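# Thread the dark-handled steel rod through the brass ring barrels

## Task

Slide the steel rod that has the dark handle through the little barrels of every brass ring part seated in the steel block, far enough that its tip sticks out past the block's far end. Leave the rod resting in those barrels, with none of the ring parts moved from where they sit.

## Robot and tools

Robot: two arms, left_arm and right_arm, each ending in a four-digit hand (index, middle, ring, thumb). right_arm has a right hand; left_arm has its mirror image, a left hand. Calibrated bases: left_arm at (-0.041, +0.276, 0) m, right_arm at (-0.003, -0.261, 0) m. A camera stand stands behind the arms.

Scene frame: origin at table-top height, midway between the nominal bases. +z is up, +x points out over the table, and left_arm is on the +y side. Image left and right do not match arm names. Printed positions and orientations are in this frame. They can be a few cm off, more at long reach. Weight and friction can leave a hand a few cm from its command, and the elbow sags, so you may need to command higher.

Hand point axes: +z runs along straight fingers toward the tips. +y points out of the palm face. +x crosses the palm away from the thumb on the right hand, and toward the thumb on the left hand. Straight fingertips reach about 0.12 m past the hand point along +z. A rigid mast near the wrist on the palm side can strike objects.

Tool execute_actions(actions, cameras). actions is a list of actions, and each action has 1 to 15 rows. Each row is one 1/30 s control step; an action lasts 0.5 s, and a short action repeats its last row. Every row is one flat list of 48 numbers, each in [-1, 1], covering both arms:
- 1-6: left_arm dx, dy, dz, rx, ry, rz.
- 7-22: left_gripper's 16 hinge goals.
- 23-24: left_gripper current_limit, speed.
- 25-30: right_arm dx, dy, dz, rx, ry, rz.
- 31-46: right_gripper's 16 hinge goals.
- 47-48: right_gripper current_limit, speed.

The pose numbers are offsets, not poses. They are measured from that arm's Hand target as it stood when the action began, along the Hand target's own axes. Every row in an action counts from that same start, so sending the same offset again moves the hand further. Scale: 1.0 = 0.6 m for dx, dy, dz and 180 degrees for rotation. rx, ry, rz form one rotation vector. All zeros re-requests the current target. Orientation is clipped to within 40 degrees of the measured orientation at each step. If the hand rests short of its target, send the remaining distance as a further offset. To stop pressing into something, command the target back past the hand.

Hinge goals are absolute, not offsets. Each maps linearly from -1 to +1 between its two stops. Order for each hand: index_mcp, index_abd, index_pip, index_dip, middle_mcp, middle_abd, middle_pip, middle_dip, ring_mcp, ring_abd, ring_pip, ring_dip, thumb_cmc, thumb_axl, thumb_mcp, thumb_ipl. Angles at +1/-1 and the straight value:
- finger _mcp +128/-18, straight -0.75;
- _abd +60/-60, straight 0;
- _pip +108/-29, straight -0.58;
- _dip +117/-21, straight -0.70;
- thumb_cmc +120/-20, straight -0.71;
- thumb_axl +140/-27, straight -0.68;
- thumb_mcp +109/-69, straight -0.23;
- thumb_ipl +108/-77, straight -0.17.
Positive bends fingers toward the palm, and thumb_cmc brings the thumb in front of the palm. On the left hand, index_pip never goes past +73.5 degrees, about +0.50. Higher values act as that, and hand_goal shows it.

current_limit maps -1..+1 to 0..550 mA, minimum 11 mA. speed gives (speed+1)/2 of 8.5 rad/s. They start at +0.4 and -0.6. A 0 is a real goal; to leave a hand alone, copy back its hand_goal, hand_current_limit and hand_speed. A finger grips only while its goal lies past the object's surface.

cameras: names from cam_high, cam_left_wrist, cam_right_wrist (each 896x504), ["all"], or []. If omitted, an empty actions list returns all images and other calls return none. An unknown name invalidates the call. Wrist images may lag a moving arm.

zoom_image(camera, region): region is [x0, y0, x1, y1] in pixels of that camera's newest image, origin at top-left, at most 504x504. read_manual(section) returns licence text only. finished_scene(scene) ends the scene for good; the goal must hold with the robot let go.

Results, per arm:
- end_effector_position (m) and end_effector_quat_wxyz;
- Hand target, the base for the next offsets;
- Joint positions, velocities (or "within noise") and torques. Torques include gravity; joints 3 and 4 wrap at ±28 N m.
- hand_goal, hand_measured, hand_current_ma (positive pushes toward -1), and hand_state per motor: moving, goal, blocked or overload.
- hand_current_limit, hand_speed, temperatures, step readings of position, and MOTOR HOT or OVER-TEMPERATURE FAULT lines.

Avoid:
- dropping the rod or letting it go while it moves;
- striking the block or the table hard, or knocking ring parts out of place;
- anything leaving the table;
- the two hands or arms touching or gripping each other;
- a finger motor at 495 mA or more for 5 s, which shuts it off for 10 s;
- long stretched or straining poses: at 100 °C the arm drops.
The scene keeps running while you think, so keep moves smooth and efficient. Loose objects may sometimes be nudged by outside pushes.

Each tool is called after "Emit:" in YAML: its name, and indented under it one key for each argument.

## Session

Emit:
execute_actions:
  actions: []
  cameras: ["all"]

Scene clock: 0.00 s.
left_arm: end_effector_position=(+0.3925, -0.0515, +0.1105) hand_goal=(-0.754, +0.000, -0.576, -0.696, -0.754, +0.000, -0.576, -0.696, -0.754, +0.000, -0.576, -0.696, -0.714, -0.678, -0.226, -0.168) hand_measured=(-0.754, +0.000, -0.576, -0.696, -0.754, +0.000, -0.576, -0.696, -0.754, +0.000, -0.576, -0.696, -0.714, -0.678, -0.226, -0.168) hand_current_ma=(+0, +0, +0, +0, +0, +0, +0, +0, +0, +0, +0, +0, +0, +0, +0, +0) hand_state=(goal, goal, goal, goal, goal, goal, goal, goal, goal, goal, goal, goal, goal, goal, goal, goal) hand_current_limit=0.40 hand_speed=-0.60 end_effector_quat_wxyz=(+0.124, +0.347, +0.898, -0.239) | right_arm: end_effector_position=(+0.1503, -0.5034, +0.3877) hand_goal=(-0.754, +0.000, -0.576, -0.696, -0.754, +0.000, -0.576, -0.696, -0.754, +0.000, -0.576, -0.696, -0.714, -0.678, -0.226, -0.168) hand_measured=(-0.754, +0.000, -0.576, -0.696, -0.754, +0.000, -0.576, -0.696, -0.754, +0.000, -0.576, -0.696, -0.714, -0.678, -0.226, -0.168) hand_current_ma=(+0, +0, +0, +0, +0, +0, +0, +0, +0, +0, +0, +0, +0, +0, +0, +0) hand_state=(goal, goal, goal, goal, goal, goal, goal, goal, goal, goal, goal, goal, goal, goal, goal, goal) hand_current_limit=0.40 hand_speed=-0.60 end_effector_quat_wxyz=(+0.437, +0.869, +0.196, -0.129)
Joint positions: left_arm=[-0.672 1.614 1.236 -0.788 0.377 -1.586] | right_arm=[-0.302 0.626 0.843 -1.437 0.897 0.624]
Joint velocities: within noise
Joint torques (N m): no reading
Motor temperatures (°C): left_arm=[28 30 30 24 28 25] | right_arm=[29 23 33 25 23 27]
Heat: left arm: hottest shoulder 30 °C; right arm: hottest elbow 33 °C.
Hand target: left_arm +0.3986, -0.0563, +0.1155; +0.130, +0.347, +0.897, -0.241 | right_arm +0.1508, -0.5036, +0.4003; +0.443, +0.868, +0.189, -0.118
camera_calibration:
cam_left_wrist: T_world_to_cam=[[0.15933, -0.868215, 0.469912, -0.185008], [-0.708889, 0.230664, 0.666536, 0.164822], [-0.687088, -0.439314, -0.578716, 0.435983], [0, 0, 0, 1]] pos_world=[0.445876, -0.00711178, 0.229388]
cam_right_wrist: T_world_to_cam=[[-0.38078, -0.50331, 0.775684, -0.468291], [-0.580963, 0.782851, 0.222769, 0.346264], [-0.719367, -0.365817, -0.590498, 0.280559], [0, 0, 0, 1]] pos_world=[0.224675, -0.404136, 0.451778]

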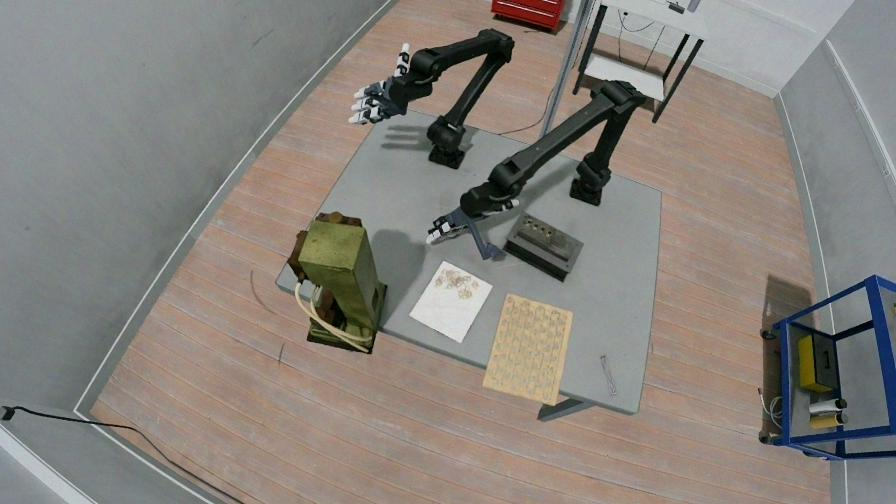

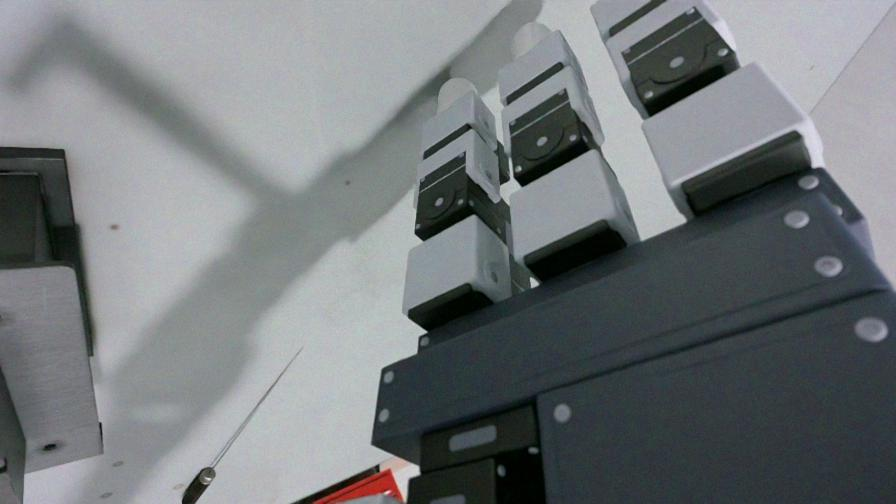

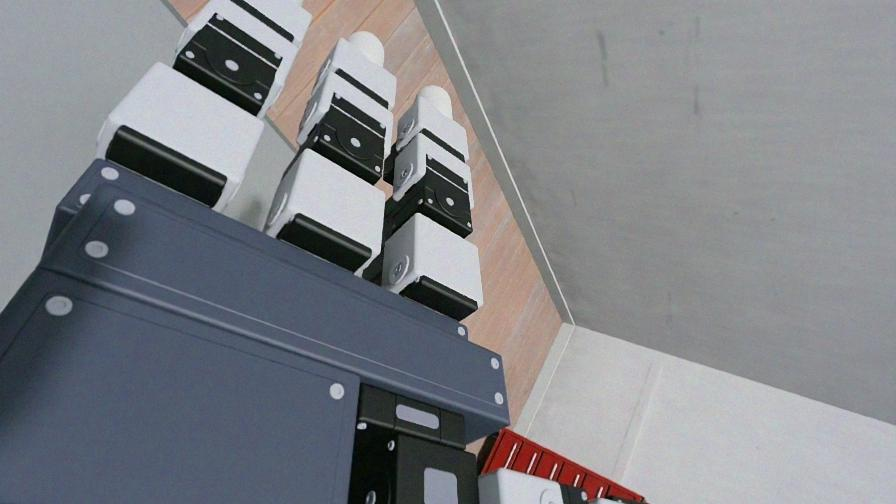

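Emit:
zoom_image:
  camera: "cam_left_wrist"
  region: [0, 300, 420, 504]

Emit:
zoom_image:
  camera: "cam_high"
  region: [490, 190, 610, 290]

Emit:
zoom_image:
  camera: "cam_high"
  region: [420, 120, 660, 320]

Scaled by 1.200 from the camera's 896x504 image, which has a finer 1280x720 frame.

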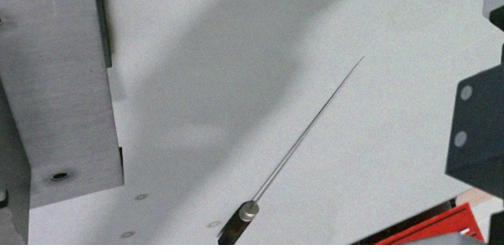

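Scaled by 4.200 from the camera's 896x504 image, which has a finer 1280x720 frame.

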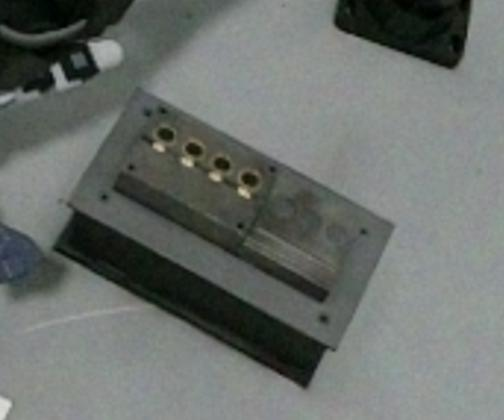

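Scaled by 2.100 from the camera's 896x504 image, which has a finer 1280x720 frame.

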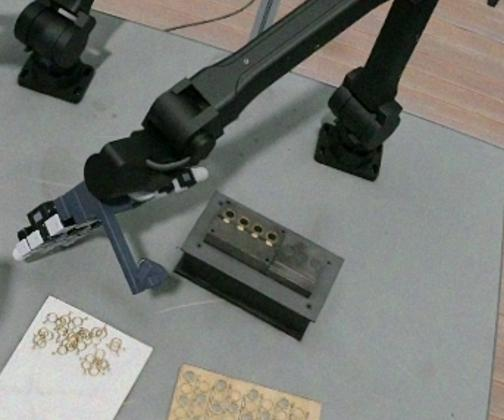

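Emit:
zoom_image:
  camera: "cam_high"
  region: [500, 205, 550, 255]

Emit:
zoom_image:
  camera: "cam_high"
  region: [535, 225, 590, 280]

Scaled by 10.080 from the camera's 896x504 image, which has a finer 1280x720 frame.

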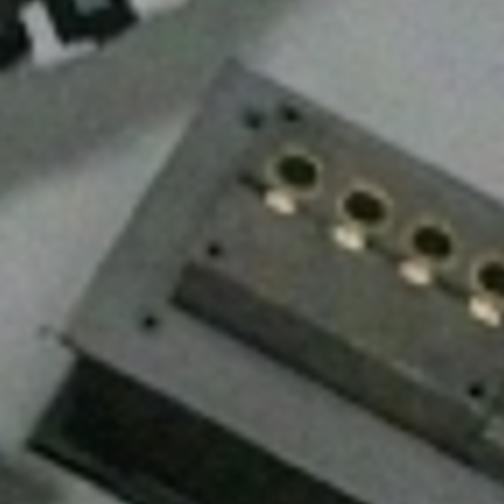

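Scaled by 9.164 from the camera's 896x504 image, which has a finer 1280x720 frame.

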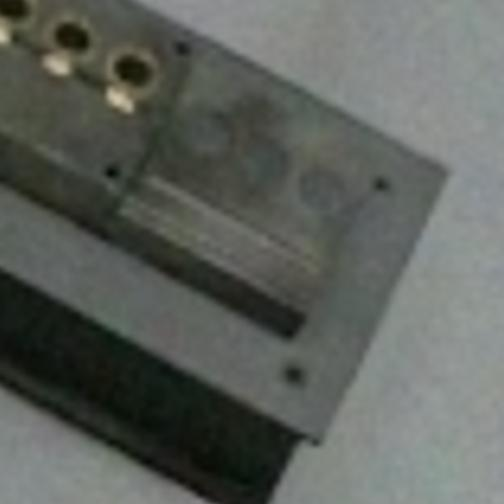

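Emit:
execute_actions:
  actions:
    - [[-0.01,-0.0587,-0.0792,-0.0382,0.0448,0,-0.754,0,-0.576,-0.696,-0.754,0,-0.576,-0.696,-0.6,0,-0.576,-0.696,0.0,-0.678,-0.226,-0.168,0.5,-0.7,0,0,0,0,0,0,-0.754,0,-0.576,-0.696,-0.754,0,-0.576,-0.696,-0.754,0,-0.576,-0.696,-0.714,-0.678,-0.226,-0.168,0.4,-0.6]]
    - [[0.0018,-0.0487,-0.0862,-0.0382,0.0448,0,-0.754,0,-0.576,-0.696,-0.754,0,-0.576,-0.696,-0.6,0,-0.576,-0.696,0.477,-0.678,0,0,0.5,-0.7,0,0,0,0,0,0,-0.754,0,-0.576,-0.696,-0.754,0,-0.576,-0.696,-0.754,0,-0.576,-0.696,-0.714,-0.678,-0.226,-0.168,0.4,-0.6]]
    - [[0.0142,-0.038,-0.0903,-0.0382,0.0448,0,-0.754,0,-0.576,-0.696,-0.754,0,-0.576,-0.696,-0.6,0,-0.576,-0.696,0.477,-0.678,0,0,0.5,-0.7,0,0,0,0,0,0,-0.754,0,-0.576,-0.696,-0.754,0,-0.576,-0.696,-0.754,0,-0.576,-0.696,-0.714,-0.678,-0.226,-0.168,0.4,-0.6]]
  cameras: ["cam_high"]

Scene clock: 19.33 s.
left_arm: end_effector_position=(+0.3226, -0.0531, +0.2740) hand_goal=(-0.754, +0.000, -0.576, -0.696, -0.754, +0.000, -0.576, -0.696, -0.600, +0.000, -0.576, -0.696, +0.476, -0.678, +0.000, +0.000) hand_measured=(-0.752, +0.000, -0.576, -0.696, -0.752, +0.000, -0.576, -0.696, -0.600, +0.000, -0.576, -0.696, +0.474, -0.678, +0.002, +0.000) hand_current_ma=(+1, +0, +0, +0, +1, +0, +0, +0, +0, +0, +0, +0, -1, +0, +1, +0) hand_state=(goal, goal, goal, goal, goal, goal, goal, goal, goal, goal, goal, goal, goal, goal, goal, goal) hand_current_limit=0.50 hand_speed=-0.70 end_effector_quat_wxyz=(-0.006, +0.368, +0.930, +0.003) | right_arm: end_effector_position=(+0.1503, -0.5034, +0.3877) hand_goal=(-0.754, +0.000, -0.576, -0.696, -0.754, +0.000, -0.576, -0.696, -0.754, +0.000, -0.576, -0.696, -0.714, -0.678, -0.226, -0.168) hand_measured=(-0.758, +0.000, -0.576, -0.696, -0.758, +0.000, -0.576, -0.696, -0.758, +0.000, -0.576, -0.696, -0.718, -0.678, -0.226, -0.168) hand_current_ma=(-17, +0, -2, +0, -13, +0, -2, +0, -13, +0, -2, +0, -15, +3, +1, +1) hand_state=(goal, goal, goal, goal, goal, goal, goal, goal, goal, goal, goal, goal, goal, goal, goal, goal) hand_current_limit=0.40 hand_speed=-0.60 end_effector_quat_wxyz=(+0.437, +0.869, +0.196, -0.129)
Joint positions: left_arm=[-0.898 1.709 1.775 -1.649 0.001 -1.716] | right_arm=[-0.302 0.626 0.843 -1.437 0.897 0.624]
Joint torques (N m): left_arm=[-0.97 -15.15 10.7 0.03 -0.28 0.03] | right_arm=[2.9 -0.67 10.26 1.32 1.17 -0.11]
Motor temperatures (°C): left_arm=[28 32 33 24 28 25] | right_arm=[29 23 40 25 24 27]
Heat: left arm: hottest elbow 33 °C; right arm: hottest elbow 40 °C.
Hand target: left_arm +0.3297, -0.0596, +0.2800; +0.000, +0.361, +0.933, +0.000 | right_arm +0.1508, -0.5036, +0.4003; +0.443, +0.868, +0.189, -0.118
Off the commanded pose: left_arm 0.011 m, 1 deg | right_arm 0.013 m, 2 deg.
Step readings (end_effector_position of left_arm | right_arm):
0: (+0.3925, -0.0515, +0.1105) | (+0.1503, -0.5034, +0.3877)
1: (+0.3924, -0.0509, +0.1104) | (+0.1503, -0.5034, +0.3877)
2: (+0.3916, -0.0464, +0.1117) | (+0.1503, -0.5034, +0.3877)
4: (+0.3863, -0.0367, +0.1169) | (+0.1503, -0.5034, +0.3877)
8: (+0.3730, -0.0410, +0.1362) | (+0.1503, -0.5034, +0.3877)
15: (+0.3678, -0.0522, +0.1561) | (+0.1503, -0.5034, +0.3877)
16: (+0.3677, -0.0510, +0.1570) | (+0.1503, -0.5034, +0.3877)
17: (+0.3664, -0.0463, +0.1605) | (+0.1503, -0.5034, +0.3877)
19: (+0.3627, -0.0367, +0.1726) | (+0.1503, -0.5034, +0.3877)
23: (+0.3534, -0.0433, +0.2064) | (+0.1503, -0.5034, +0.3877)
30: (+0.3455, -0.0529, +0.2281) | (+0.1503, -0.5034, +0.3877)
31: (+0.3453, -0.0517, +0.2280) | (+0.1503, -0.5034, +0.3877)
32: (+0.3445, -0.0478, +0.2302) | (+0.1503, -0.5034, +0.3877)
34: (+0.3428, -0.0407, +0.2395) | (+0.1503, -0.5034, +0.3877)
38: (+0.3333, -0.0467, +0.2622) | (+0.1503, -0.5034, +0.3877)
45: (+0.3228, -0.0531, +0.2807) | (+0.1503, -0.5034, +0.3877)
Images, in order (width x height): cam_high 896x504.

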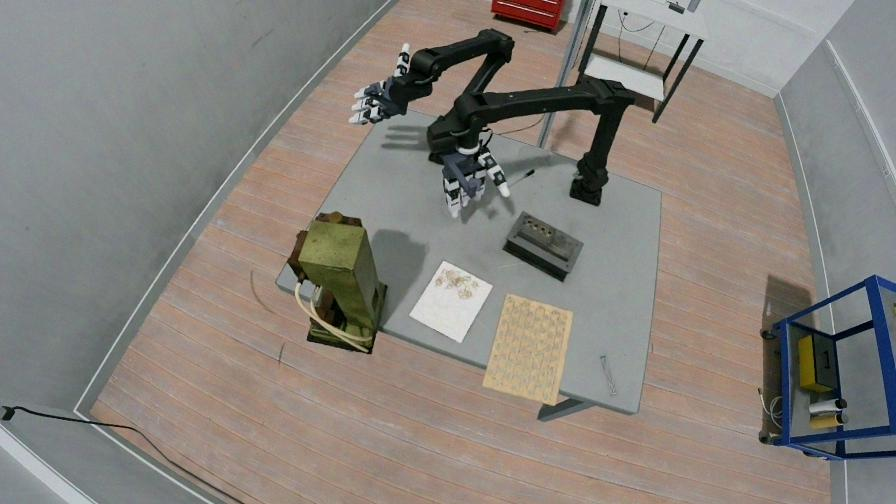

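Emit:
zoom_image:
  camera: "cam_high"
  region: [485, 150, 565, 220]

Scaled by 6.300 from the camera's 896x504 image, which has a finer 1280x720 frame.

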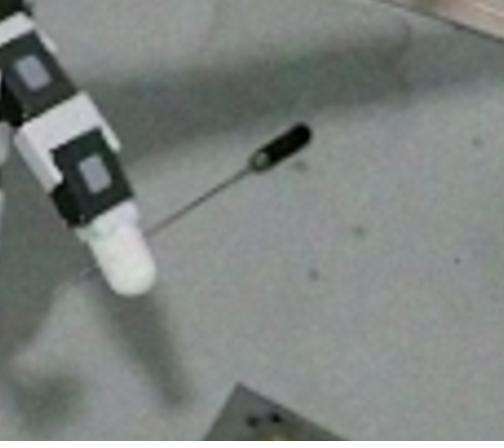

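Emit:
execute_actions:
  actions:
    - [[-0.0005,-0.0545,0,0,0,0.1767,-0.754,0,-0.576,-0.696,-0.754,0,-0.576,-0.696,-0.6,0,-0.576,-0.696,0.477,-0.678,0,0,0.5,-0.7,0,0,0,0,0,0,-0.754,0,-0.576,-0.696,-0.754,0,-0.576,-0.696,-0.754,0,-0.576,-0.696,-0.714,-0.678,-0.226,-0.168,0.4,-0.6]]
    - [[-0.0333,-0.0846,0,0,0,0.1767,-0.754,0,-0.576,-0.696,-0.754,0,-0.576,-0.696,-0.6,0,-0.576,-0.696,0.477,-0.678,0,0,0.5,-0.7,0,0,0,0,0,0,-0.754,0,-0.576,-0.696,-0.754,0,-0.576,-0.696,-0.754,0,-0.576,-0.696,-0.714,-0.678,-0.226,-0.168,0.4,-0.6]]
    - [[-0.0697,-0.091,0,0,0,0.1767,-0.754,0,-0.576,-0.696,-0.754,0,-0.576,-0.696,-0.6,0,-0.576,-0.696,0.477,-0.678,0,0,0.5,-0.7,0,0,0,0,0,0,-0.754,0,-0.576,-0.696,-0.754,0,-0.576,-0.696,-0.754,0,-0.576,-0.696,-0.714,-0.678,-0.226,-0.168,0.4,-0.6]]
    - [[-0.1057,-0.0847,0,0,0,0.1767,-0.754,0,-0.576,-0.696,-0.754,0,-0.576,-0.696,-0.6,0,-0.576,-0.696,0.477,-0.678,0,0,0.5,-0.7,0,0,0,0,0,0,-0.754,0,-0.576,-0.696,-0.754,0,-0.576,-0.696,-0.754,0,-0.576,-0.696,-0.714,-0.678,-0.226,-0.168,0.4,-0.6]]
  cameras: ["cam_high"]

Scene clock: 24.47 s.
left_arm: end_effector_position=(+0.1163, -0.1457, +0.2827) hand_goal=(-0.754, +0.000, -0.576, -0.696, -0.754, +0.000, -0.576, -0.696, -0.600, +0.000, -0.576, -0.696, +0.476, -0.678, +0.000, +0.000) hand_measured=(-0.752, +0.000, -0.576, -0.696, -0.752, +0.000, -0.576, -0.696, -0.600, +0.000, -0.576, -0.696, +0.476, -0.678, +0.002, +0.000) hand_current_ma=(+1, +0, +0, +0, +1, +0, +0, +0, +0, +0, +0, +0, +0, +0, +1, +0) hand_state=(goal, goal, goal, goal, goal, goal, goal, goal, goal, goal, goal, goal, goal, goal, goal, goal) hand_current_limit=0.50 hand_speed=-0.70 end_effector_quat_wxyz=(-0.001, +0.996, +0.094, +0.002) | right_arm: end_effector_position=(+0.1503, -0.5034, +0.3877) hand_goal=(-0.754, +0.000, -0.576, -0.696, -0.754, +0.000, -0.576, -0.696, -0.754, +0.000, -0.576, -0.696, -0.714, -0.678, -0.226, -0.168) hand_measured=(-0.758, +0.000, -0.576, -0.696, -0.758, +0.000, -0.576, -0.696, -0.758, +0.000, -0.576, -0.696, -0.718, -0.678, -0.226, -0.168) hand_current_ma=(-17, +0, -2, +0, -13, +0, -2, +0, -13, +0, -2, +0, -15, +3, +1, +1) hand_state=(goal, goal, goal, goal, goal, goal, goal, goal, goal, goal, goal, goal, goal, goal, goal, goal) hand_current_limit=0.40 hand_speed=-0.60 end_effector_quat_wxyz=(+0.437, +0.869, +0.196, -0.129)
Joint positions: left_arm=[-1.234 1.289 1.333 -1.616 -0.004 0.147] | right_arm=[-0.302 0.626 0.843 -1.437 0.897 0.624]
Joint torques (N m): left_arm=[-0.91 -8.53 7.61 0.65 0.09 0.21] | right_arm=[2.43 0.21 10.37 1.59 1.16 -0.09]
Heat: left arm: hottest elbow 34 °C; right arm: hottest elbow 41 °C.
Hand target: left_arm +0.1194, -0.1472, +0.2798; +0.000, +0.996, +0.091, +0.000 | right_arm +0.1508, -0.5036, +0.4003; +0.443, +0.868, +0.189, -0.118
Off the commanded pose: left_arm 0.004 m, 0 deg | right_arm 0.013 m, 2 deg.
Step readings (end_effector_position of left_arm | right_arm):
0: (+0.3226, -0.0531, +0.2740) | (+0.1503, -0.5034, +0.3877)
1: (+0.3228, -0.0534, +0.2740) | (+0.1503, -0.5034, +0.3877)
2: (+0.3240, -0.0547, +0.2742) | (+0.1503, -0.5034, +0.3877)
4: (+0.3245, -0.0589, +0.2739) | (+0.1503, -0.5034, +0.3877)
8: (+0.3081, -0.0724, +0.2728) | (+0.1503, -0.5034, +0.3877)
15: (+0.3002, -0.0844, +0.2816) | (+0.1503, -0.5034, +0.3877)
16: (+0.3010, -0.0846, +0.2820) | (+0.1503, -0.5034, +0.3877)
17: (+0.3007, -0.0851, +0.2813) | (+0.1503, -0.5034, +0.3877)
19: (+0.2955, -0.0863, +0.2777) | (+0.1503, -0.5034, +0.3877)
23: (+0.2694, -0.0985, +0.2733) | (+0.1503, -0.5034, +0.3877)
30: (+0.2588, -0.1148, +0.2824) | (+0.1503, -0.5034, +0.3877)
31: (+0.2590, -0.1155, +0.2825) | (+0.1503, -0.5034, +0.3877)
32: (+0.2578, -0.1162, +0.2814) | (+0.1503, -0.5034, +0.3877)
34: (+0.2483, -0.1169, +0.2764) | (+0.1503, -0.5034, +0.3877)
38: (+0.2139, -0.1252, +0.2722) | (+0.1503, -0.5034, +0.3877)
45: (+0.1982, -0.1383, +0.2835) | (+0.1503, -0.5034, +0.3877)
46: (+0.1978, -0.1392, +0.2830) | (+0.1503, -0.5034, +0.3877)
47: (+0.1950, -0.1397, +0.2814) | (+0.1503, -0.5034, +0.3877)
49: (+0.1818, -0.1381, +0.2753) | (+0.1503, -0.5034, +0.3877)
53: (+0.1418, -0.1367, +0.2717) | (+0.1503, -0.5034, +0.3877)
60: (+0.1204, -0.1427, +0.2826) | (+0.1503, -0.5034, +0.3877)
Images, in order (width x height): cam_high 896x504.

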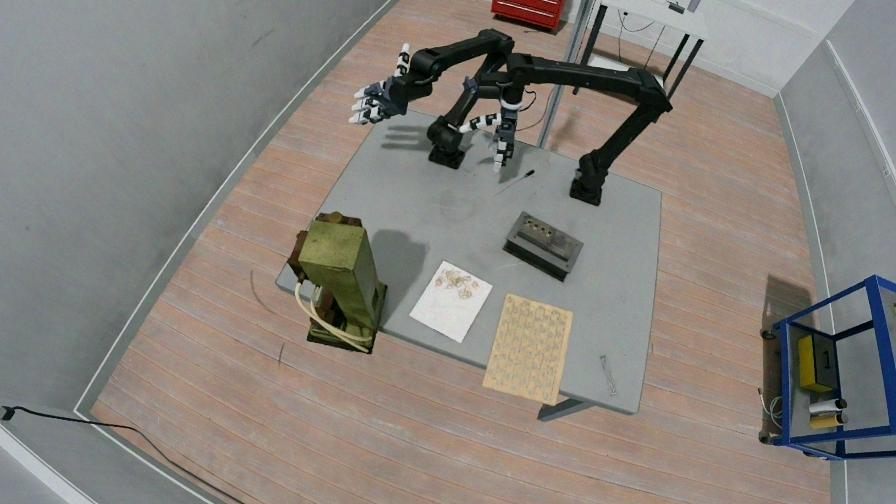

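Emit:
execute_actions:
  actions:
    - [[-0.1431,-0.0533,0,0,0,0.1767,-0.754,0,-0.576,-0.696,-0.754,0,-0.576,-0.696,-0.6,0,-0.576,-0.696,0.477,-0.678,0,0,0.5,-0.7,0,0,0,0,0,0,-0.754,0,-0.576,-0.696,-0.754,0,-0.576,-0.696,-0.754,0,-0.576,-0.696,-0.714,-0.678,-0.226,-0.168,0.4,-0.6]]
    - [[-0.1459,-0.0187,0,0,0,0.1767,-0.754,0,-0.576,-0.696,-0.754,0,-0.576,-0.696,-0.6,0,-0.576,-0.696,0.477,-0.678,0,0,0.5,-0.7,0,0,0,0,0,0,-0.754,0,-0.576,-0.696,-0.754,0,-0.576,-0.696,-0.754,0,-0.576,-0.696,-0.714,-0.678,-0.226,-0.168,0.4,-0.6]]
    - [[-0.1443,0.009,0,0,0,0.1767,-0.754,0,-0.576,-0.696,-0.754,0,-0.576,-0.696,-0.6,0,-0.576,-0.696,0.477,-0.678,0,0,0.5,-0.7,0,0,0,0,0,0,-0.754,0,-0.576,-0.696,-0.754,0,-0.576,-0.696,-0.754,0,-0.576,-0.696,-0.714,-0.678,-0.226,-0.168,0.4,-0.6]]
    - [[-0.1464,0.0426,0,0,0,0.1767,-0.754,0,-0.576,-0.696,-0.754,0,-0.576,-0.696,-0.6,0,-0.576,-0.696,0.477,-0.678,0,0,0.5,-0.7,0,0,0,0,0,0,-0.754,0,-0.576,-0.696,-0.754,0,-0.576,-0.696,-0.754,0,-0.576,-0.696,-0.714,-0.678,-0.226,-0.168,0.4,-0.6]]
  cameras: ["cam_high", "cam_left_wrist"]

Emit:
zoom_image:
  camera: "cam_high"
  region: [485, 130, 585, 210]

Scene clock: 29.07 s.
left_arm: end_effector_position=(-0.1354, +0.0567, +0.2808) hand_goal=(-0.754, +0.000, -0.576, -0.696, -0.754, +0.000, -0.576, -0.696, -0.600, +0.000, -0.576, -0.696, +0.476, -0.678, +0.000, +0.000) hand_measured=(-0.752, +0.000, -0.576, -0.696, -0.752, +0.000, -0.576, -0.696, -0.600, +0.000, -0.576, -0.696, +0.476, -0.678, +0.002, +0.000) hand_current_ma=(+1, +0, +0, +0, +1, +0, +0, +0, +0, +0, +0, +0, +0, +0, +1, +0) hand_state=(goal, goal, goal, goal, goal, goal, goal, goal, goal, goal, goal, goal, goal, goal, goal, goal) hand_current_limit=0.50 hand_speed=-0.70 end_effector_quat_wxyz=(-0.002, -0.533, +0.846, -0.005) | right_arm: end_effector_position=(+0.1503, -0.5034, +0.3877) hand_goal=(-0.754, +0.000, -0.576, -0.696, -0.754, +0.000, -0.576, -0.696, -0.754, +0.000, -0.576, -0.696, -0.714, -0.678, -0.226, -0.168) hand_measured=(-0.758, +0.000, -0.576, -0.696, -0.758, +0.000, -0.576, -0.696, -0.758, +0.000, -0.576, -0.696, -0.718, -0.678, -0.226, -0.168) hand_current_ma=(-17, +0, -2, +0, -13, +0, -2, +0, -13, +0, -2, +0, -15, +3, +1, +1) hand_state=(goal, goal, goal, goal, goal, goal, goal, goal, goal, goal, goal, goal, goal, goal, goal, goal) hand_current_limit=0.40 hand_speed=-0.60 end_effector_quat_wxyz=(+0.437, +0.869, +0.196, -0.129)
Joint positions: left_arm=[-1.6 0.945 1.08 -1.696 -0.002 1.987] | right_arm=[-0.302 0.626 0.843 -1.437 0.897 0.624]
Joint torques (N m): left_arm=[-1.44 -3.9 7.19 0.1 0.23 0.15] | right_arm=[2.61 -0.21 10.25 1.69 1.1 -0.04]
Heat: left arm: hottest elbow 35 °C; right arm: hottest elbow 42 °C.
Hand target: left_arm -0.1376, +0.0625, +0.2798; +0.000, -0.524, +0.852, +0.000 | right_arm +0.1508, -0.5036, +0.4003; +0.443, +0.868, +0.189, -0.118
Off the commanded pose: left_arm 0.006 m, 1 deg | right_arm 0.013 m, 2 deg.
joint sent to its limit (left arm) — joint 4 (wrist pitch), lower limit. The joint targets still meet the commanded pose.
Step readings (end_effector_position of left_arm | right_arm):
0: (+0.1162, -0.1457, +0.2827) | (+0.1503, -0.5034, +0.3877)
1: (+0.1157, -0.1457, +0.2825) | (+0.1503, -0.5034, +0.3877)
2: (+0.1122, -0.1455, +0.2814) | (+0.1503, -0.5034, +0.3877)
4: (+0.0984, -0.1411, +0.2764) | (+0.1503, -0.5034, +0.3877)
8: (+0.0575, -0.1310, +0.2737) | (+0.1503, -0.5034, +0.3877)
15: (+0.0351, -0.1294, +0.2815) | (+0.1503, -0.5034, +0.3877)
16: (+0.0336, -0.1293, +0.2813) | (+0.1503, -0.5034, +0.3877)
17: (+0.0298, -0.1280, +0.2807) | (+0.1503, -0.5034, +0.3877)
19: (+0.0159, -0.1199, +0.2767) | (+0.1503, -0.5034, +0.3877)
23: (-0.0195, -0.0994, +0.2754) | (+0.1503, -0.5034, +0.3877)
30: (-0.0403, -0.0904, +0.2817) | (+0.1503, -0.5034, +0.3877)
31: (-0.0418, -0.0895, +0.2815) | (+0.1503, -0.5034, +0.3877)
32: (-0.0447, -0.0868, +0.2807) | (+0.1503, -0.5034, +0.3877)
34: (-0.0552, -0.0747, +0.2768) | (+0.1503, -0.5034, +0.3877)
38: (-0.0808, -0.0465, +0.2759) | (+0.1503, -0.5034, +0.3877)
45: (-0.0979, -0.0300, +0.2817) | (+0.1503, -0.5034, +0.3877)
46: (-0.0987, -0.0286, +0.2814) | (+0.1503, -0.5034, +0.3877)
47: (-0.1002, -0.0247, +0.2805) | (+0.1503, -0.5034, +0.3877)
49: (-0.1072, -0.0091, +0.2765) | (+0.1503, -0.5034, +0.3877)
53: (-0.1238, +0.0265, +0.2753) | (+0.1503, -0.5034, +0.3877)
60: (-0.1346, +0.0513, +0.2814) | (+0.1503, -0.5034, +0.3877)
camera_calibration:
cam_left_wrist: T_world_to_cam=[[0.893808, 0.444686, -0.0579775, 0.0861645], [0.339448, -0.586392, 0.735472, -0.178887], [0.293057, -0.677051, -0.67507, 0.392601], [0, 0, 0, 1]] pos_world=[-0.131346, 0.122597, 0.401595]
Images, in order (width x height): cam_high 896x504, cam_left_wrist 896x504.

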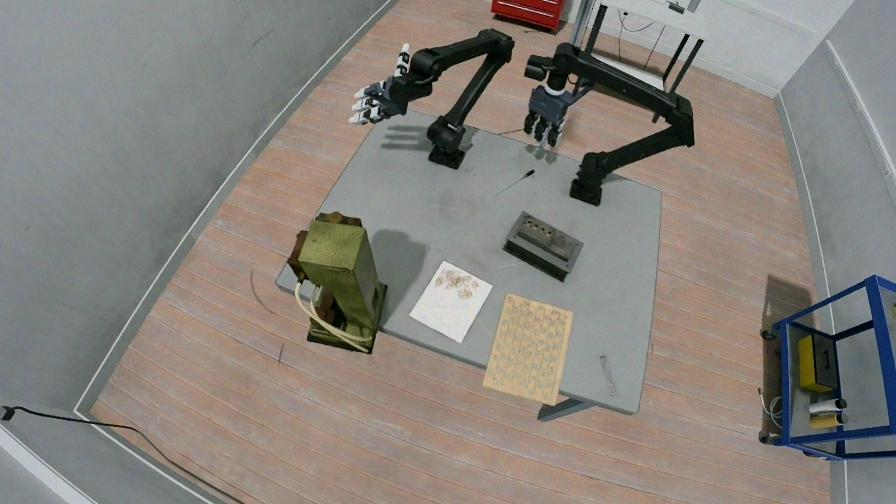

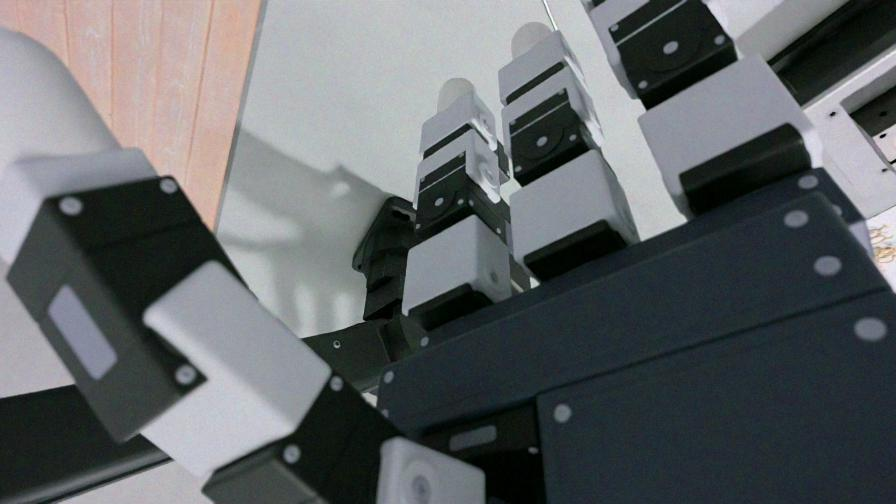

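Scaled by 5.040 from the camera's 896x504 image, which has a finer 1280x720 frame.

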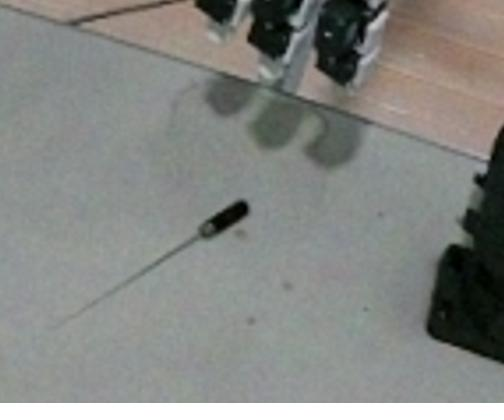

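Emit:
execute_actions:
  actions:
    - [[-0.0252,-0.0092,0.0667,0,0,0,-0.754,0,-0.576,-0.696,-0.754,0,-0.576,-0.696,-0.6,0,-0.576,-0.696,0.477,-0.678,0,0,0.5,-0.7,0,0,0,0,0,0,-0.754,0,-0.576,-0.696,-0.754,0,-0.576,-0.696,-0.754,0,-0.576,-0.696,-0.714,-0.678,-0.226,-0.168,0.4,-0.6]]
    - [[-0.0252,-0.0092,0.0667,0,0,0,-0.754,0,-0.576,-0.696,-0.754,0,-0.576,-0.696,-0.6,0,-0.576,-0.696,0.477,-0.678,0,0,0.5,-0.7,0,0,0,0,0,0,-0.754,0,-0.576,-0.696,-0.754,0,-0.576,-0.696,-0.754,0,-0.576,-0.696,-0.714,-0.678,-0.226,-0.168,0.4,-0.6]]
  cameras: ["cam_high", "cam_left_wrist"]

Emit:
zoom_image:
  camera: "cam_high"
  region: [485, 130, 585, 210]

Emit:
zoom_image:
  camera: "cam_left_wrist"
  region: [400, 0, 640, 180]

Scene clock: 34.03 s.
left_arm: end_effector_position=(-0.1156, +0.0844, +0.1998) hand_goal=(-0.754, +0.000, -0.576, -0.696, -0.754, +0.000, -0.576, -0.696, -0.600, +0.000, -0.576, -0.696, +0.476, -0.678, +0.000, +0.000) hand_measured=(-0.752, +0.000, -0.576, -0.696, -0.752, +0.000, -0.576, -0.696, -0.600, +0.000, -0.576, -0.696, +0.476, -0.678, +0.002, +0.000) hand_current_ma=(+1, +0, +0, +0, +1, +0, +0, +0, +0, +0, +0, +0, +0, +0, +1, +0) hand_state=(goal, goal, goal, goal, goal, goal, goal, goal, goal, goal, goal, goal, goal, goal, goal, goal) hand_current_limit=0.50 hand_speed=-0.70 end_effector_quat_wxyz=(+0.004, -0.525, +0.851, +0.005) | right_arm: end_effector_position=(+0.1503, -0.5034, +0.3877) hand_goal=(-0.754, +0.000, -0.576, -0.696, -0.754, +0.000, -0.576, -0.696, -0.754, +0.000, -0.576, -0.696, -0.714, -0.678, -0.226, -0.168) hand_measured=(-0.758, +0.000, -0.576, -0.696, -0.758, +0.000, -0.576, -0.696, -0.758, +0.000, -0.576, -0.696, -0.718, -0.678, -0.226, -0.168) hand_current_ma=(-17, +0, -2, +0, -13, +0, -2, +0, -13, +0, -2, +0, -15, +3, +1, +1) hand_state=(goal, goal, goal, goal, goal, goal, goal, goal, goal, goal, goal, goal, goal, goal, goal, goal) hand_current_limit=0.40 hand_speed=-0.60 end_effector_quat_wxyz=(+0.437, +0.869, +0.196, -0.129)
Joint positions: left_arm=[-1.512 0.876 0.83 -1.536 -0.003 2.093] | right_arm=[-0.302 0.626 0.843 -1.437 0.897 0.624]
Joint torques (N m): left_arm=[-0.62 -3.25 7.28 0.4 0.28 0.15] | right_arm=[1.85 0.03 10.25 1.61 1.13 -0.09]
Heat: left arm: hottest elbow 36 °C; right arm: hottest elbow 43 °C.
Hand target: left_arm -0.1141, +0.0844, +0.1999; +0.000, -0.524, +0.852, +0.000 | right_arm +0.1508, -0.5036, +0.4003; +0.443, +0.868, +0.189, -0.118
Off the commanded pose: left_arm 0.002 m, 1 deg | right_arm 0.013 m, 2 deg.
Step readings (end_effector_position of left_arm | right_arm):
0: (-0.1354, +0.0567, +0.2808) | (+0.1503, -0.5034, +0.3877)
1: (-0.1354, +0.0570, +0.2802) | (+0.1503, -0.5034, +0.3877)
2: (-0.1352, +0.0578, +0.2777) | (+0.1503, -0.5034, +0.3877)
4: (-0.1342, +0.0623, +0.2667) | (+0.1503, -0.5034, +0.3877)
8: (-0.1302, +0.0738, +0.2440) | (+0.1503, -0.5034, +0.3877)
15: (-0.1277, +0.0729, +0.2397) | (+0.1503, -0.5034, +0.3877)
16: (-0.1276, +0.0731, +0.2393) | (+0.1503, -0.5034, +0.3877)
17: (-0.1271, +0.0729, +0.2370) | (+0.1503, -0.5034, +0.3877)
19: (-0.1244, +0.0748, +0.2270) | (+0.1503, -0.5034, +0.3877)
23: (-0.1186, +0.0849, +0.2049) | (+0.1503, -0.5034, +0.3877)
30: (-0.1159, +0.0843, +0.1997) | (+0.1503, -0.5034, +0.3877)
camera_calibration:
cam_left_wrist: T_world_to_cam=[[0.901491, 0.430099, -0.0482579, 0.051699], [0.328969, -0.608494, 0.722159, -0.10657], [0.281235, -0.666895, -0.690042, 0.351639], [0, 0, 0, 1]] pos_world=[-0.110441, 0.147424, 0.322101]
Images, in order (width x height): cam_high 896x504, cam_left_wrist 896x504.

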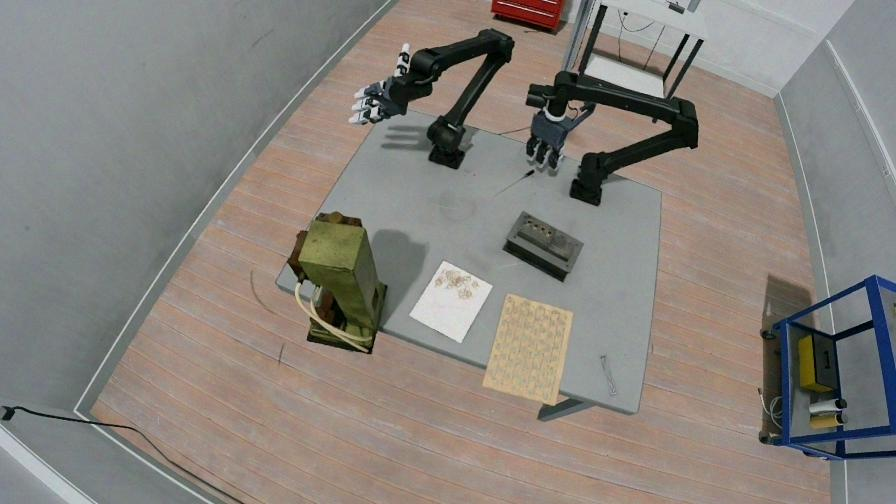

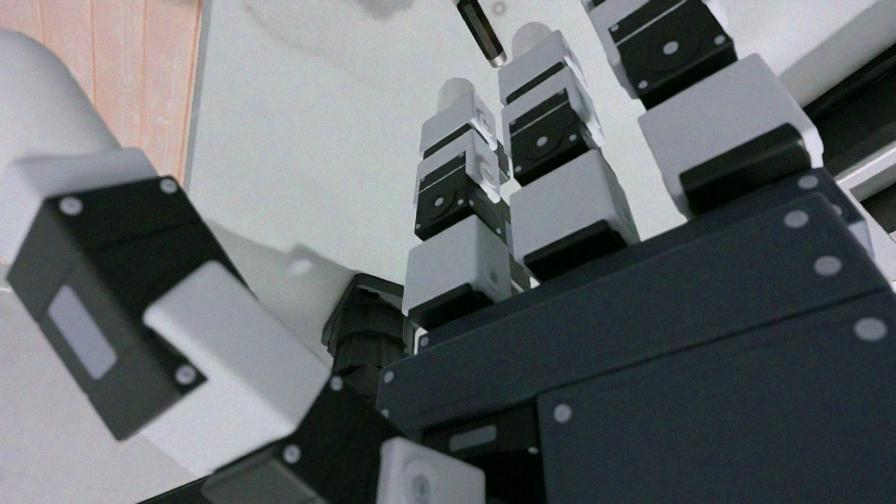

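Scaled by 5.040 from the camera's 896x504 image, which has a finer 1280x720 frame.

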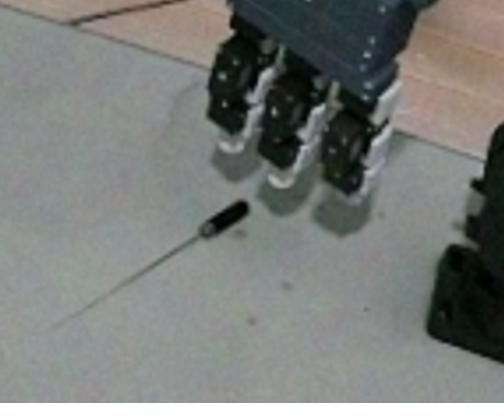

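Scaled by 2.100 from the camera's 896x504 image, which has a finer 1280x720 frame.

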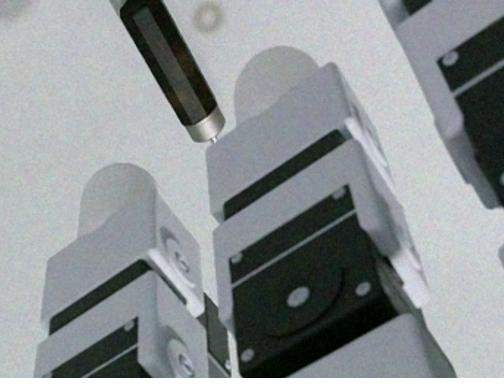

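Emit:
execute_actions:
  actions:
    - [[0.0078,-0.004,0.0417,0,0,0,-0.754,0,-0.576,-0.696,-0.754,0,-0.576,-0.696,-0.6,0,-0.576,-0.696,0.477,-0.678,0,0,0.5,-0.7,0,0,0,0,0,0,-0.754,0,-0.576,-0.696,-0.754,0,-0.576,-0.696,-0.754,0,-0.576,-0.696,-0.714,-0.678,-0.226,-0.168,0.4,-0.6]]
    - [[0.0078,-0.004,0.0417,0,0,0,-0.754,0,-0.576,-0.696,-0.754,0,-0.576,-0.696,-0.6,0,-0.576,-0.696,0.477,-0.678,0,0,0.5,-0.7,0,0,0,0,0,0,-0.754,0,-0.576,-0.696,-0.754,0,-0.576,-0.696,-0.754,0,-0.576,-0.696,-0.714,-0.678,-0.226,-0.168,0.4,-0.6]]
  cameras: ["cam_high", "cam_left_wrist"]

Emit:
zoom_image:
  camera: "cam_high"
  region: [505, 150, 565, 200]

Emit:
zoom_image:
  camera: "cam_left_wrist"
  region: [400, 0, 580, 135]

Scene clock: 37.53 s.
left_arm: end_effector_position=(-0.1151, +0.0747, +0.1525) hand_goal=(-0.754, +0.000, -0.576, -0.696, -0.754, +0.000, -0.576, -0.696, -0.600, +0.000, -0.576, -0.696, +0.476, -0.678, +0.000, +0.000) hand_measured=(-0.752, +0.000, -0.576, -0.696, -0.752, +0.000, -0.576, -0.696, -0.600, +0.000, -0.576, -0.696, +0.476, -0.678, +0.002, +0.000) hand_current_ma=(+1, +0, +0, +0, +1, +0, +0, +0, +0, +0, +0, +0, +0, +0, +1, +0) hand_state=(goal, goal, goal, goal, goal, goal, goal, goal, goal, goal, goal, goal, goal, goal, goal, goal) hand_current_limit=0.50 hand_speed=-0.70 end_effector_quat_wxyz=(+0.000, -0.525, +0.851, -0.002) | right_arm: end_effector_position=(+0.1503, -0.5034, +0.3877) hand_goal=(-0.754, +0.000, -0.576, -0.696, -0.754, +0.000, -0.576, -0.696, -0.754, +0.000, -0.576, -0.696, -0.714, -0.678, -0.226, -0.168) hand_measured=(-0.758, +0.000, -0.576, -0.696, -0.758, +0.000, -0.576, -0.696, -0.758, +0.000, -0.576, -0.696, -0.718, -0.678, -0.226, -0.168) hand_current_ma=(-17, +0, -2, +0, -13, +0, -2, +0, -13, +0, -2, +0, -15, +3, +1, +1) hand_state=(goal, goal, goal, goal, goal, goal, goal, goal, goal, goal, goal, goal, goal, goal, goal, goal) hand_current_limit=0.40 hand_speed=-0.60 end_effector_quat_wxyz=(+0.437, +0.869, +0.196, -0.129)
Joint positions: left_arm=[-1.512 0.912 0.724 -1.379 -0.002 2.093] | right_arm=[-0.302 0.626 0.843 -1.437 0.897 0.624]
Joint torques (N m): left_arm=[-0.44 -2.2 7.15 0.38 0.22 0.16] | right_arm=[1.73 0.67 10.25 1.51 1.11 -0.07]
Heat: left arm: hottest elbow 36 °C; right arm: hottest elbow 44 °C.
Hand target: left_arm -0.1140, +0.0738, +0.1498; +0.000, -0.524, +0.852, +0.000 | right_arm +0.1508, -0.5036, +0.4003; +0.443, +0.868, +0.189, -0.118
Off the commanded pose: left_arm 0.003 m, 0 deg | right_arm 0.013 m, 2 deg.
Step readings (end_effector_position of left_arm | right_arm):
0: (-0.1156, +0.0844, +0.1998) | (+0.1503, -0.5034, +0.3877)
1: (-0.1156, +0.0844, +0.1996) | (+0.1503, -0.5034, +0.3877)
2: (-0.1156, +0.0834, +0.1982) | (+0.1503, -0.5034, +0.3877)
4: (-0.1155, +0.0815, +0.1926) | (+0.1503, -0.5034, +0.3877)
8: (-0.1155, +0.0825, +0.1810) | (+0.1503, -0.5034, +0.3877)
15: (-0.1155, +0.0804, +0.1782) | (+0.1503, -0.5034, +0.3877)
16: (-0.1154, +0.0802, +0.1780) | (+0.1503, -0.5034, +0.3877)
17: (-0.1154, +0.0792, +0.1765) | (+0.1503, -0.5034, +0.3877)
19: (-0.1153, +0.0769, +0.1708) | (+0.1503, -0.5034, +0.3877)
23: (-0.1153, +0.0773, +0.1568) | (+0.1503, -0.5034, +0.3877)
30: (-0.1152, +0.0751, +0.1525) | (+0.1503, -0.5034, +0.3877)
camera_calibration:
cam_left_wrist: T_world_to_cam=[[0.90184, 0.428576, -0.0548388, 0.054347], [0.328159, -0.596849, 0.732177, -0.0808604], [0.281063, -0.678303, -0.678903, 0.311551], [0, 0, 0, 1]] pos_world=[-0.110043, 0.139773, 0.273697]
Images, in order (width x height): cam_high 896x504, cam_left_wrist 896x504.

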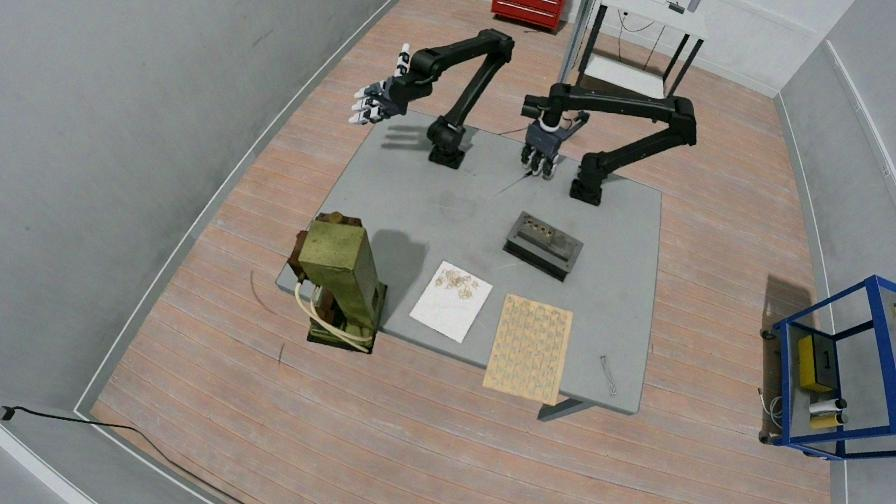

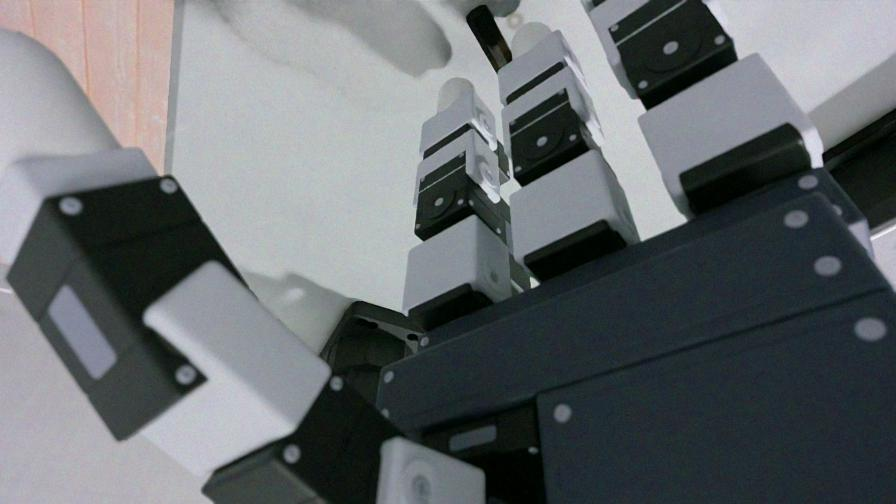

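Scaled by 8.400 from the camera's 896x504 image, which has a finer 1280x720 frame.

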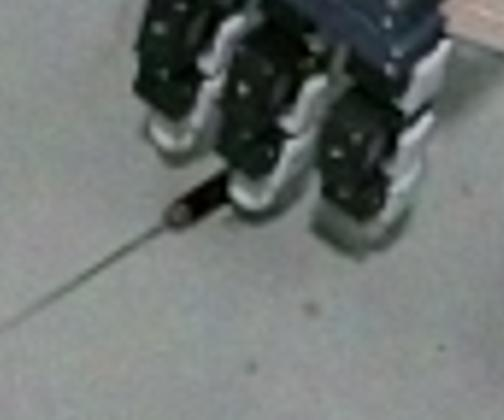

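Scaled by 2.800 from the camera's 896x504 image, which has a finer 1280x720 frame.

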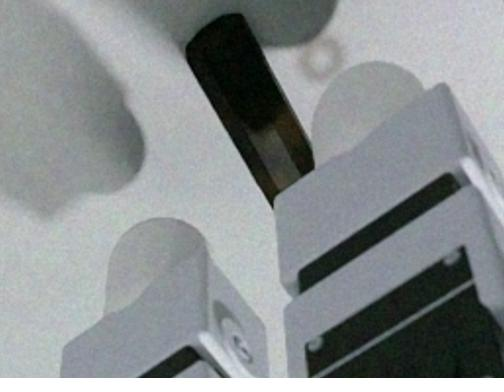

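Emit:
execute_actions:
  actions:
    - [[-0.0029,0.0084,0.02,0,0,0,-0.754,0,-0.576,-0.696,-0.754,0,-0.576,-0.696,-0.5,0,-0.576,-0.696,0.477,-0.678,0,0,0.5,-0.7,0,0,0,0,0,0,-0.754,0,-0.576,-0.696,-0.754,0,-0.576,-0.696,-0.754,0,-0.576,-0.696,-0.714,-0.678,-0.226,-0.168,0.4,-0.6]]
  cameras: ["cam_high", "cam_left_wrist"]

Emit:
zoom_image:
  camera: "cam_high"
  region: [505, 150, 565, 200]

Emit:
zoom_image:
  camera: "cam_left_wrist"
  region: [400, 0, 580, 135]

Scene clock: 39.47 s.
left_arm: end_effector_position=(-0.1157, +0.0783, +0.1400) hand_goal=(-0.754, +0.000, -0.576, -0.696, -0.754, +0.000, -0.576, -0.696, -0.500, +0.000, -0.576, -0.696, +0.476, -0.678, +0.000, +0.000) hand_measured=(-0.752, +0.000, -0.576, -0.696, -0.752, +0.000, -0.576, -0.696, -0.506, +0.000, -0.576, -0.696, +0.476, -0.678, +0.002, +0.000) hand_current_ma=(+1, +0, +0, +0, +1, +0, +0, +0, -3, +0, +0, +0, +0, +0, +1, +0) hand_state=(goal, goal, goal, goal, goal, goal, goal, goal, goal, goal, goal, goal, goal, goal, goal, goal) hand_current_limit=0.50 hand_speed=-0.70 end_effector_quat_wxyz=(+0.001, -0.524, +0.852, -0.001) | right_arm: end_effector_position=(+0.1503, -0.5034, +0.3877) hand_goal=(-0.754, +0.000, -0.576, -0.696, -0.754, +0.000, -0.576, -0.696, -0.754, +0.000, -0.576, -0.696, -0.714, -0.678, -0.226, -0.168) hand_measured=(-0.758, +0.000, -0.576, -0.696, -0.758, +0.000, -0.576, -0.696, -0.758, +0.000, -0.576, -0.696, -0.718, -0.678, -0.226, -0.168) hand_current_ma=(-17, +0, -2, +0, -13, +0, -2, +0, -13, +0, -2, +0, -15, +3, +1, +1) hand_state=(goal, goal, goal, goal, goal, goal, goal, goal, goal, goal, goal, goal, goal, goal, goal, goal) hand_current_limit=0.40 hand_speed=-0.60 end_effector_quat_wxyz=(+0.437, +0.869, +0.196, -0.129)
Joint positions: left_arm=[-1.513 0.912 0.691 -1.349 -0.002 2.093] | right_arm=[-0.302 0.626 0.843 -1.437 0.897 0.624]
Joint torques (N m): left_arm=[-1.61 -2.14 7.2 0.62 0.19 -0.02] | right_arm=[2.08 -0.91 10.41 1.35 1.16 -0.11]
Heat: left arm: hottest elbow 36 °C; right arm: hottest elbow 44 °C.
Hand target: left_arm -0.1177, +0.0777, +0.1377; +0.000, -0.524, +0.852, +0.000 | right_arm +0.1508, -0.5036, +0.4003; +0.443, +0.868, +0.189, -0.118
Off the commanded pose: left_arm 0.003 m, 0 deg | right_arm 0.013 m, 2 deg.
Step readings (end_effector_position of left_arm | right_arm):
0: (-0.1151, +0.0747, +0.1525) | (+0.1503, -0.5034, +0.3877)
1: (-0.1151, +0.0747, +0.1523) | (+0.1503, -0.5034, +0.3877)
2: (-0.1151, +0.0744, +0.1517) | (+0.1503, -0.5034, +0.3877)
4: (-0.1152, +0.0745, +0.1486) | (+0.1503, -0.5034, +0.3877)
8: (-0.1156, +0.0784, +0.1416) | (+0.1503, -0.5034, +0.3877)
15: (-0.1157, +0.0785, +0.1400) | (+0.1503, -0.5034, +0.3877)
camera_calibration:
cam_left_wrist: T_world_to_cam=[[0.902454, 0.427397, -0.0539252, 0.0527101], [0.327684, -0.59981, 0.729967, -0.0690052], [0.279641, -0.676432, -0.681352, 0.305692], [0, 0, 0, 1]] pos_world=[-0.11044, 0.142862, 0.261498]
Images, in order (width x height): cam_high 896x504, cam_left_wrist 896x504.

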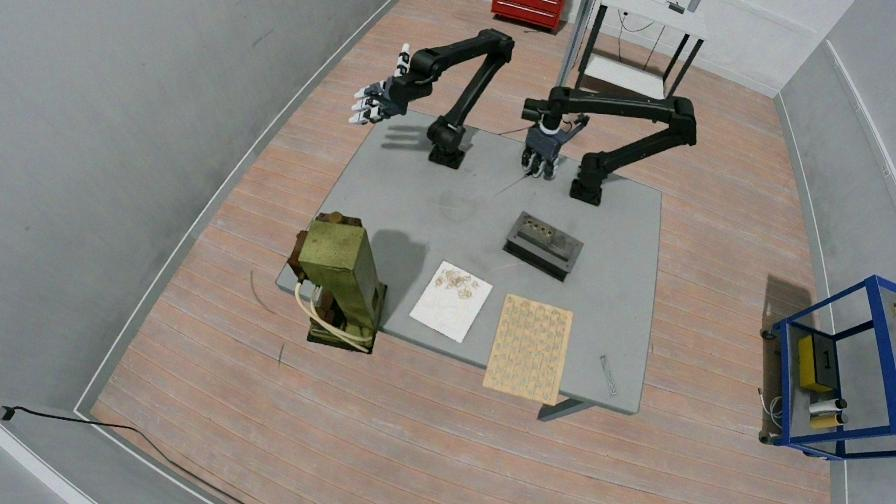

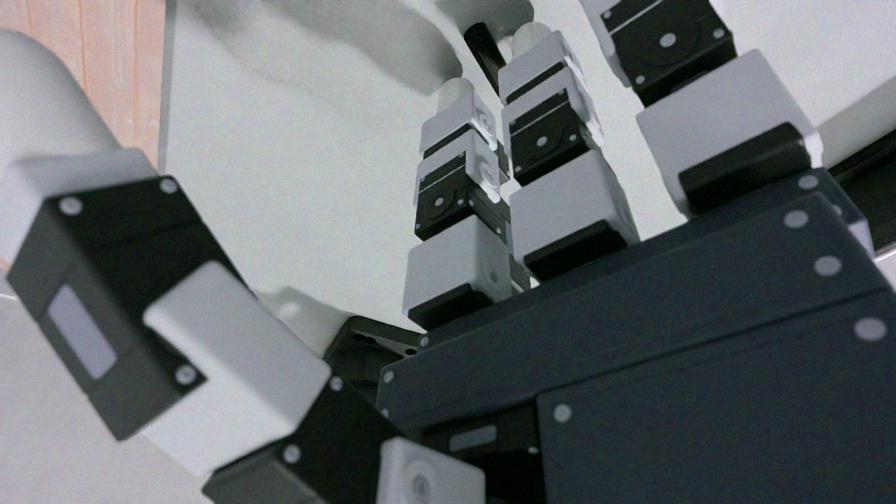

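Scaled by 8.400 from the camera's 896x504 image, which has a finer 1280x720 frame.

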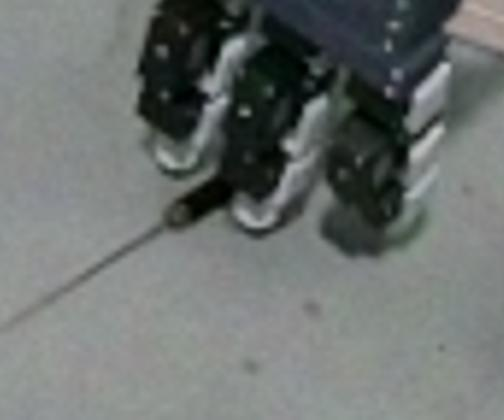

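Scaled by 2.800 from the camera's 896x504 image, which has a finer 1280x720 frame.

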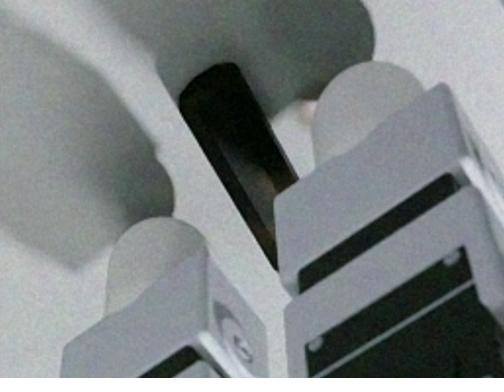

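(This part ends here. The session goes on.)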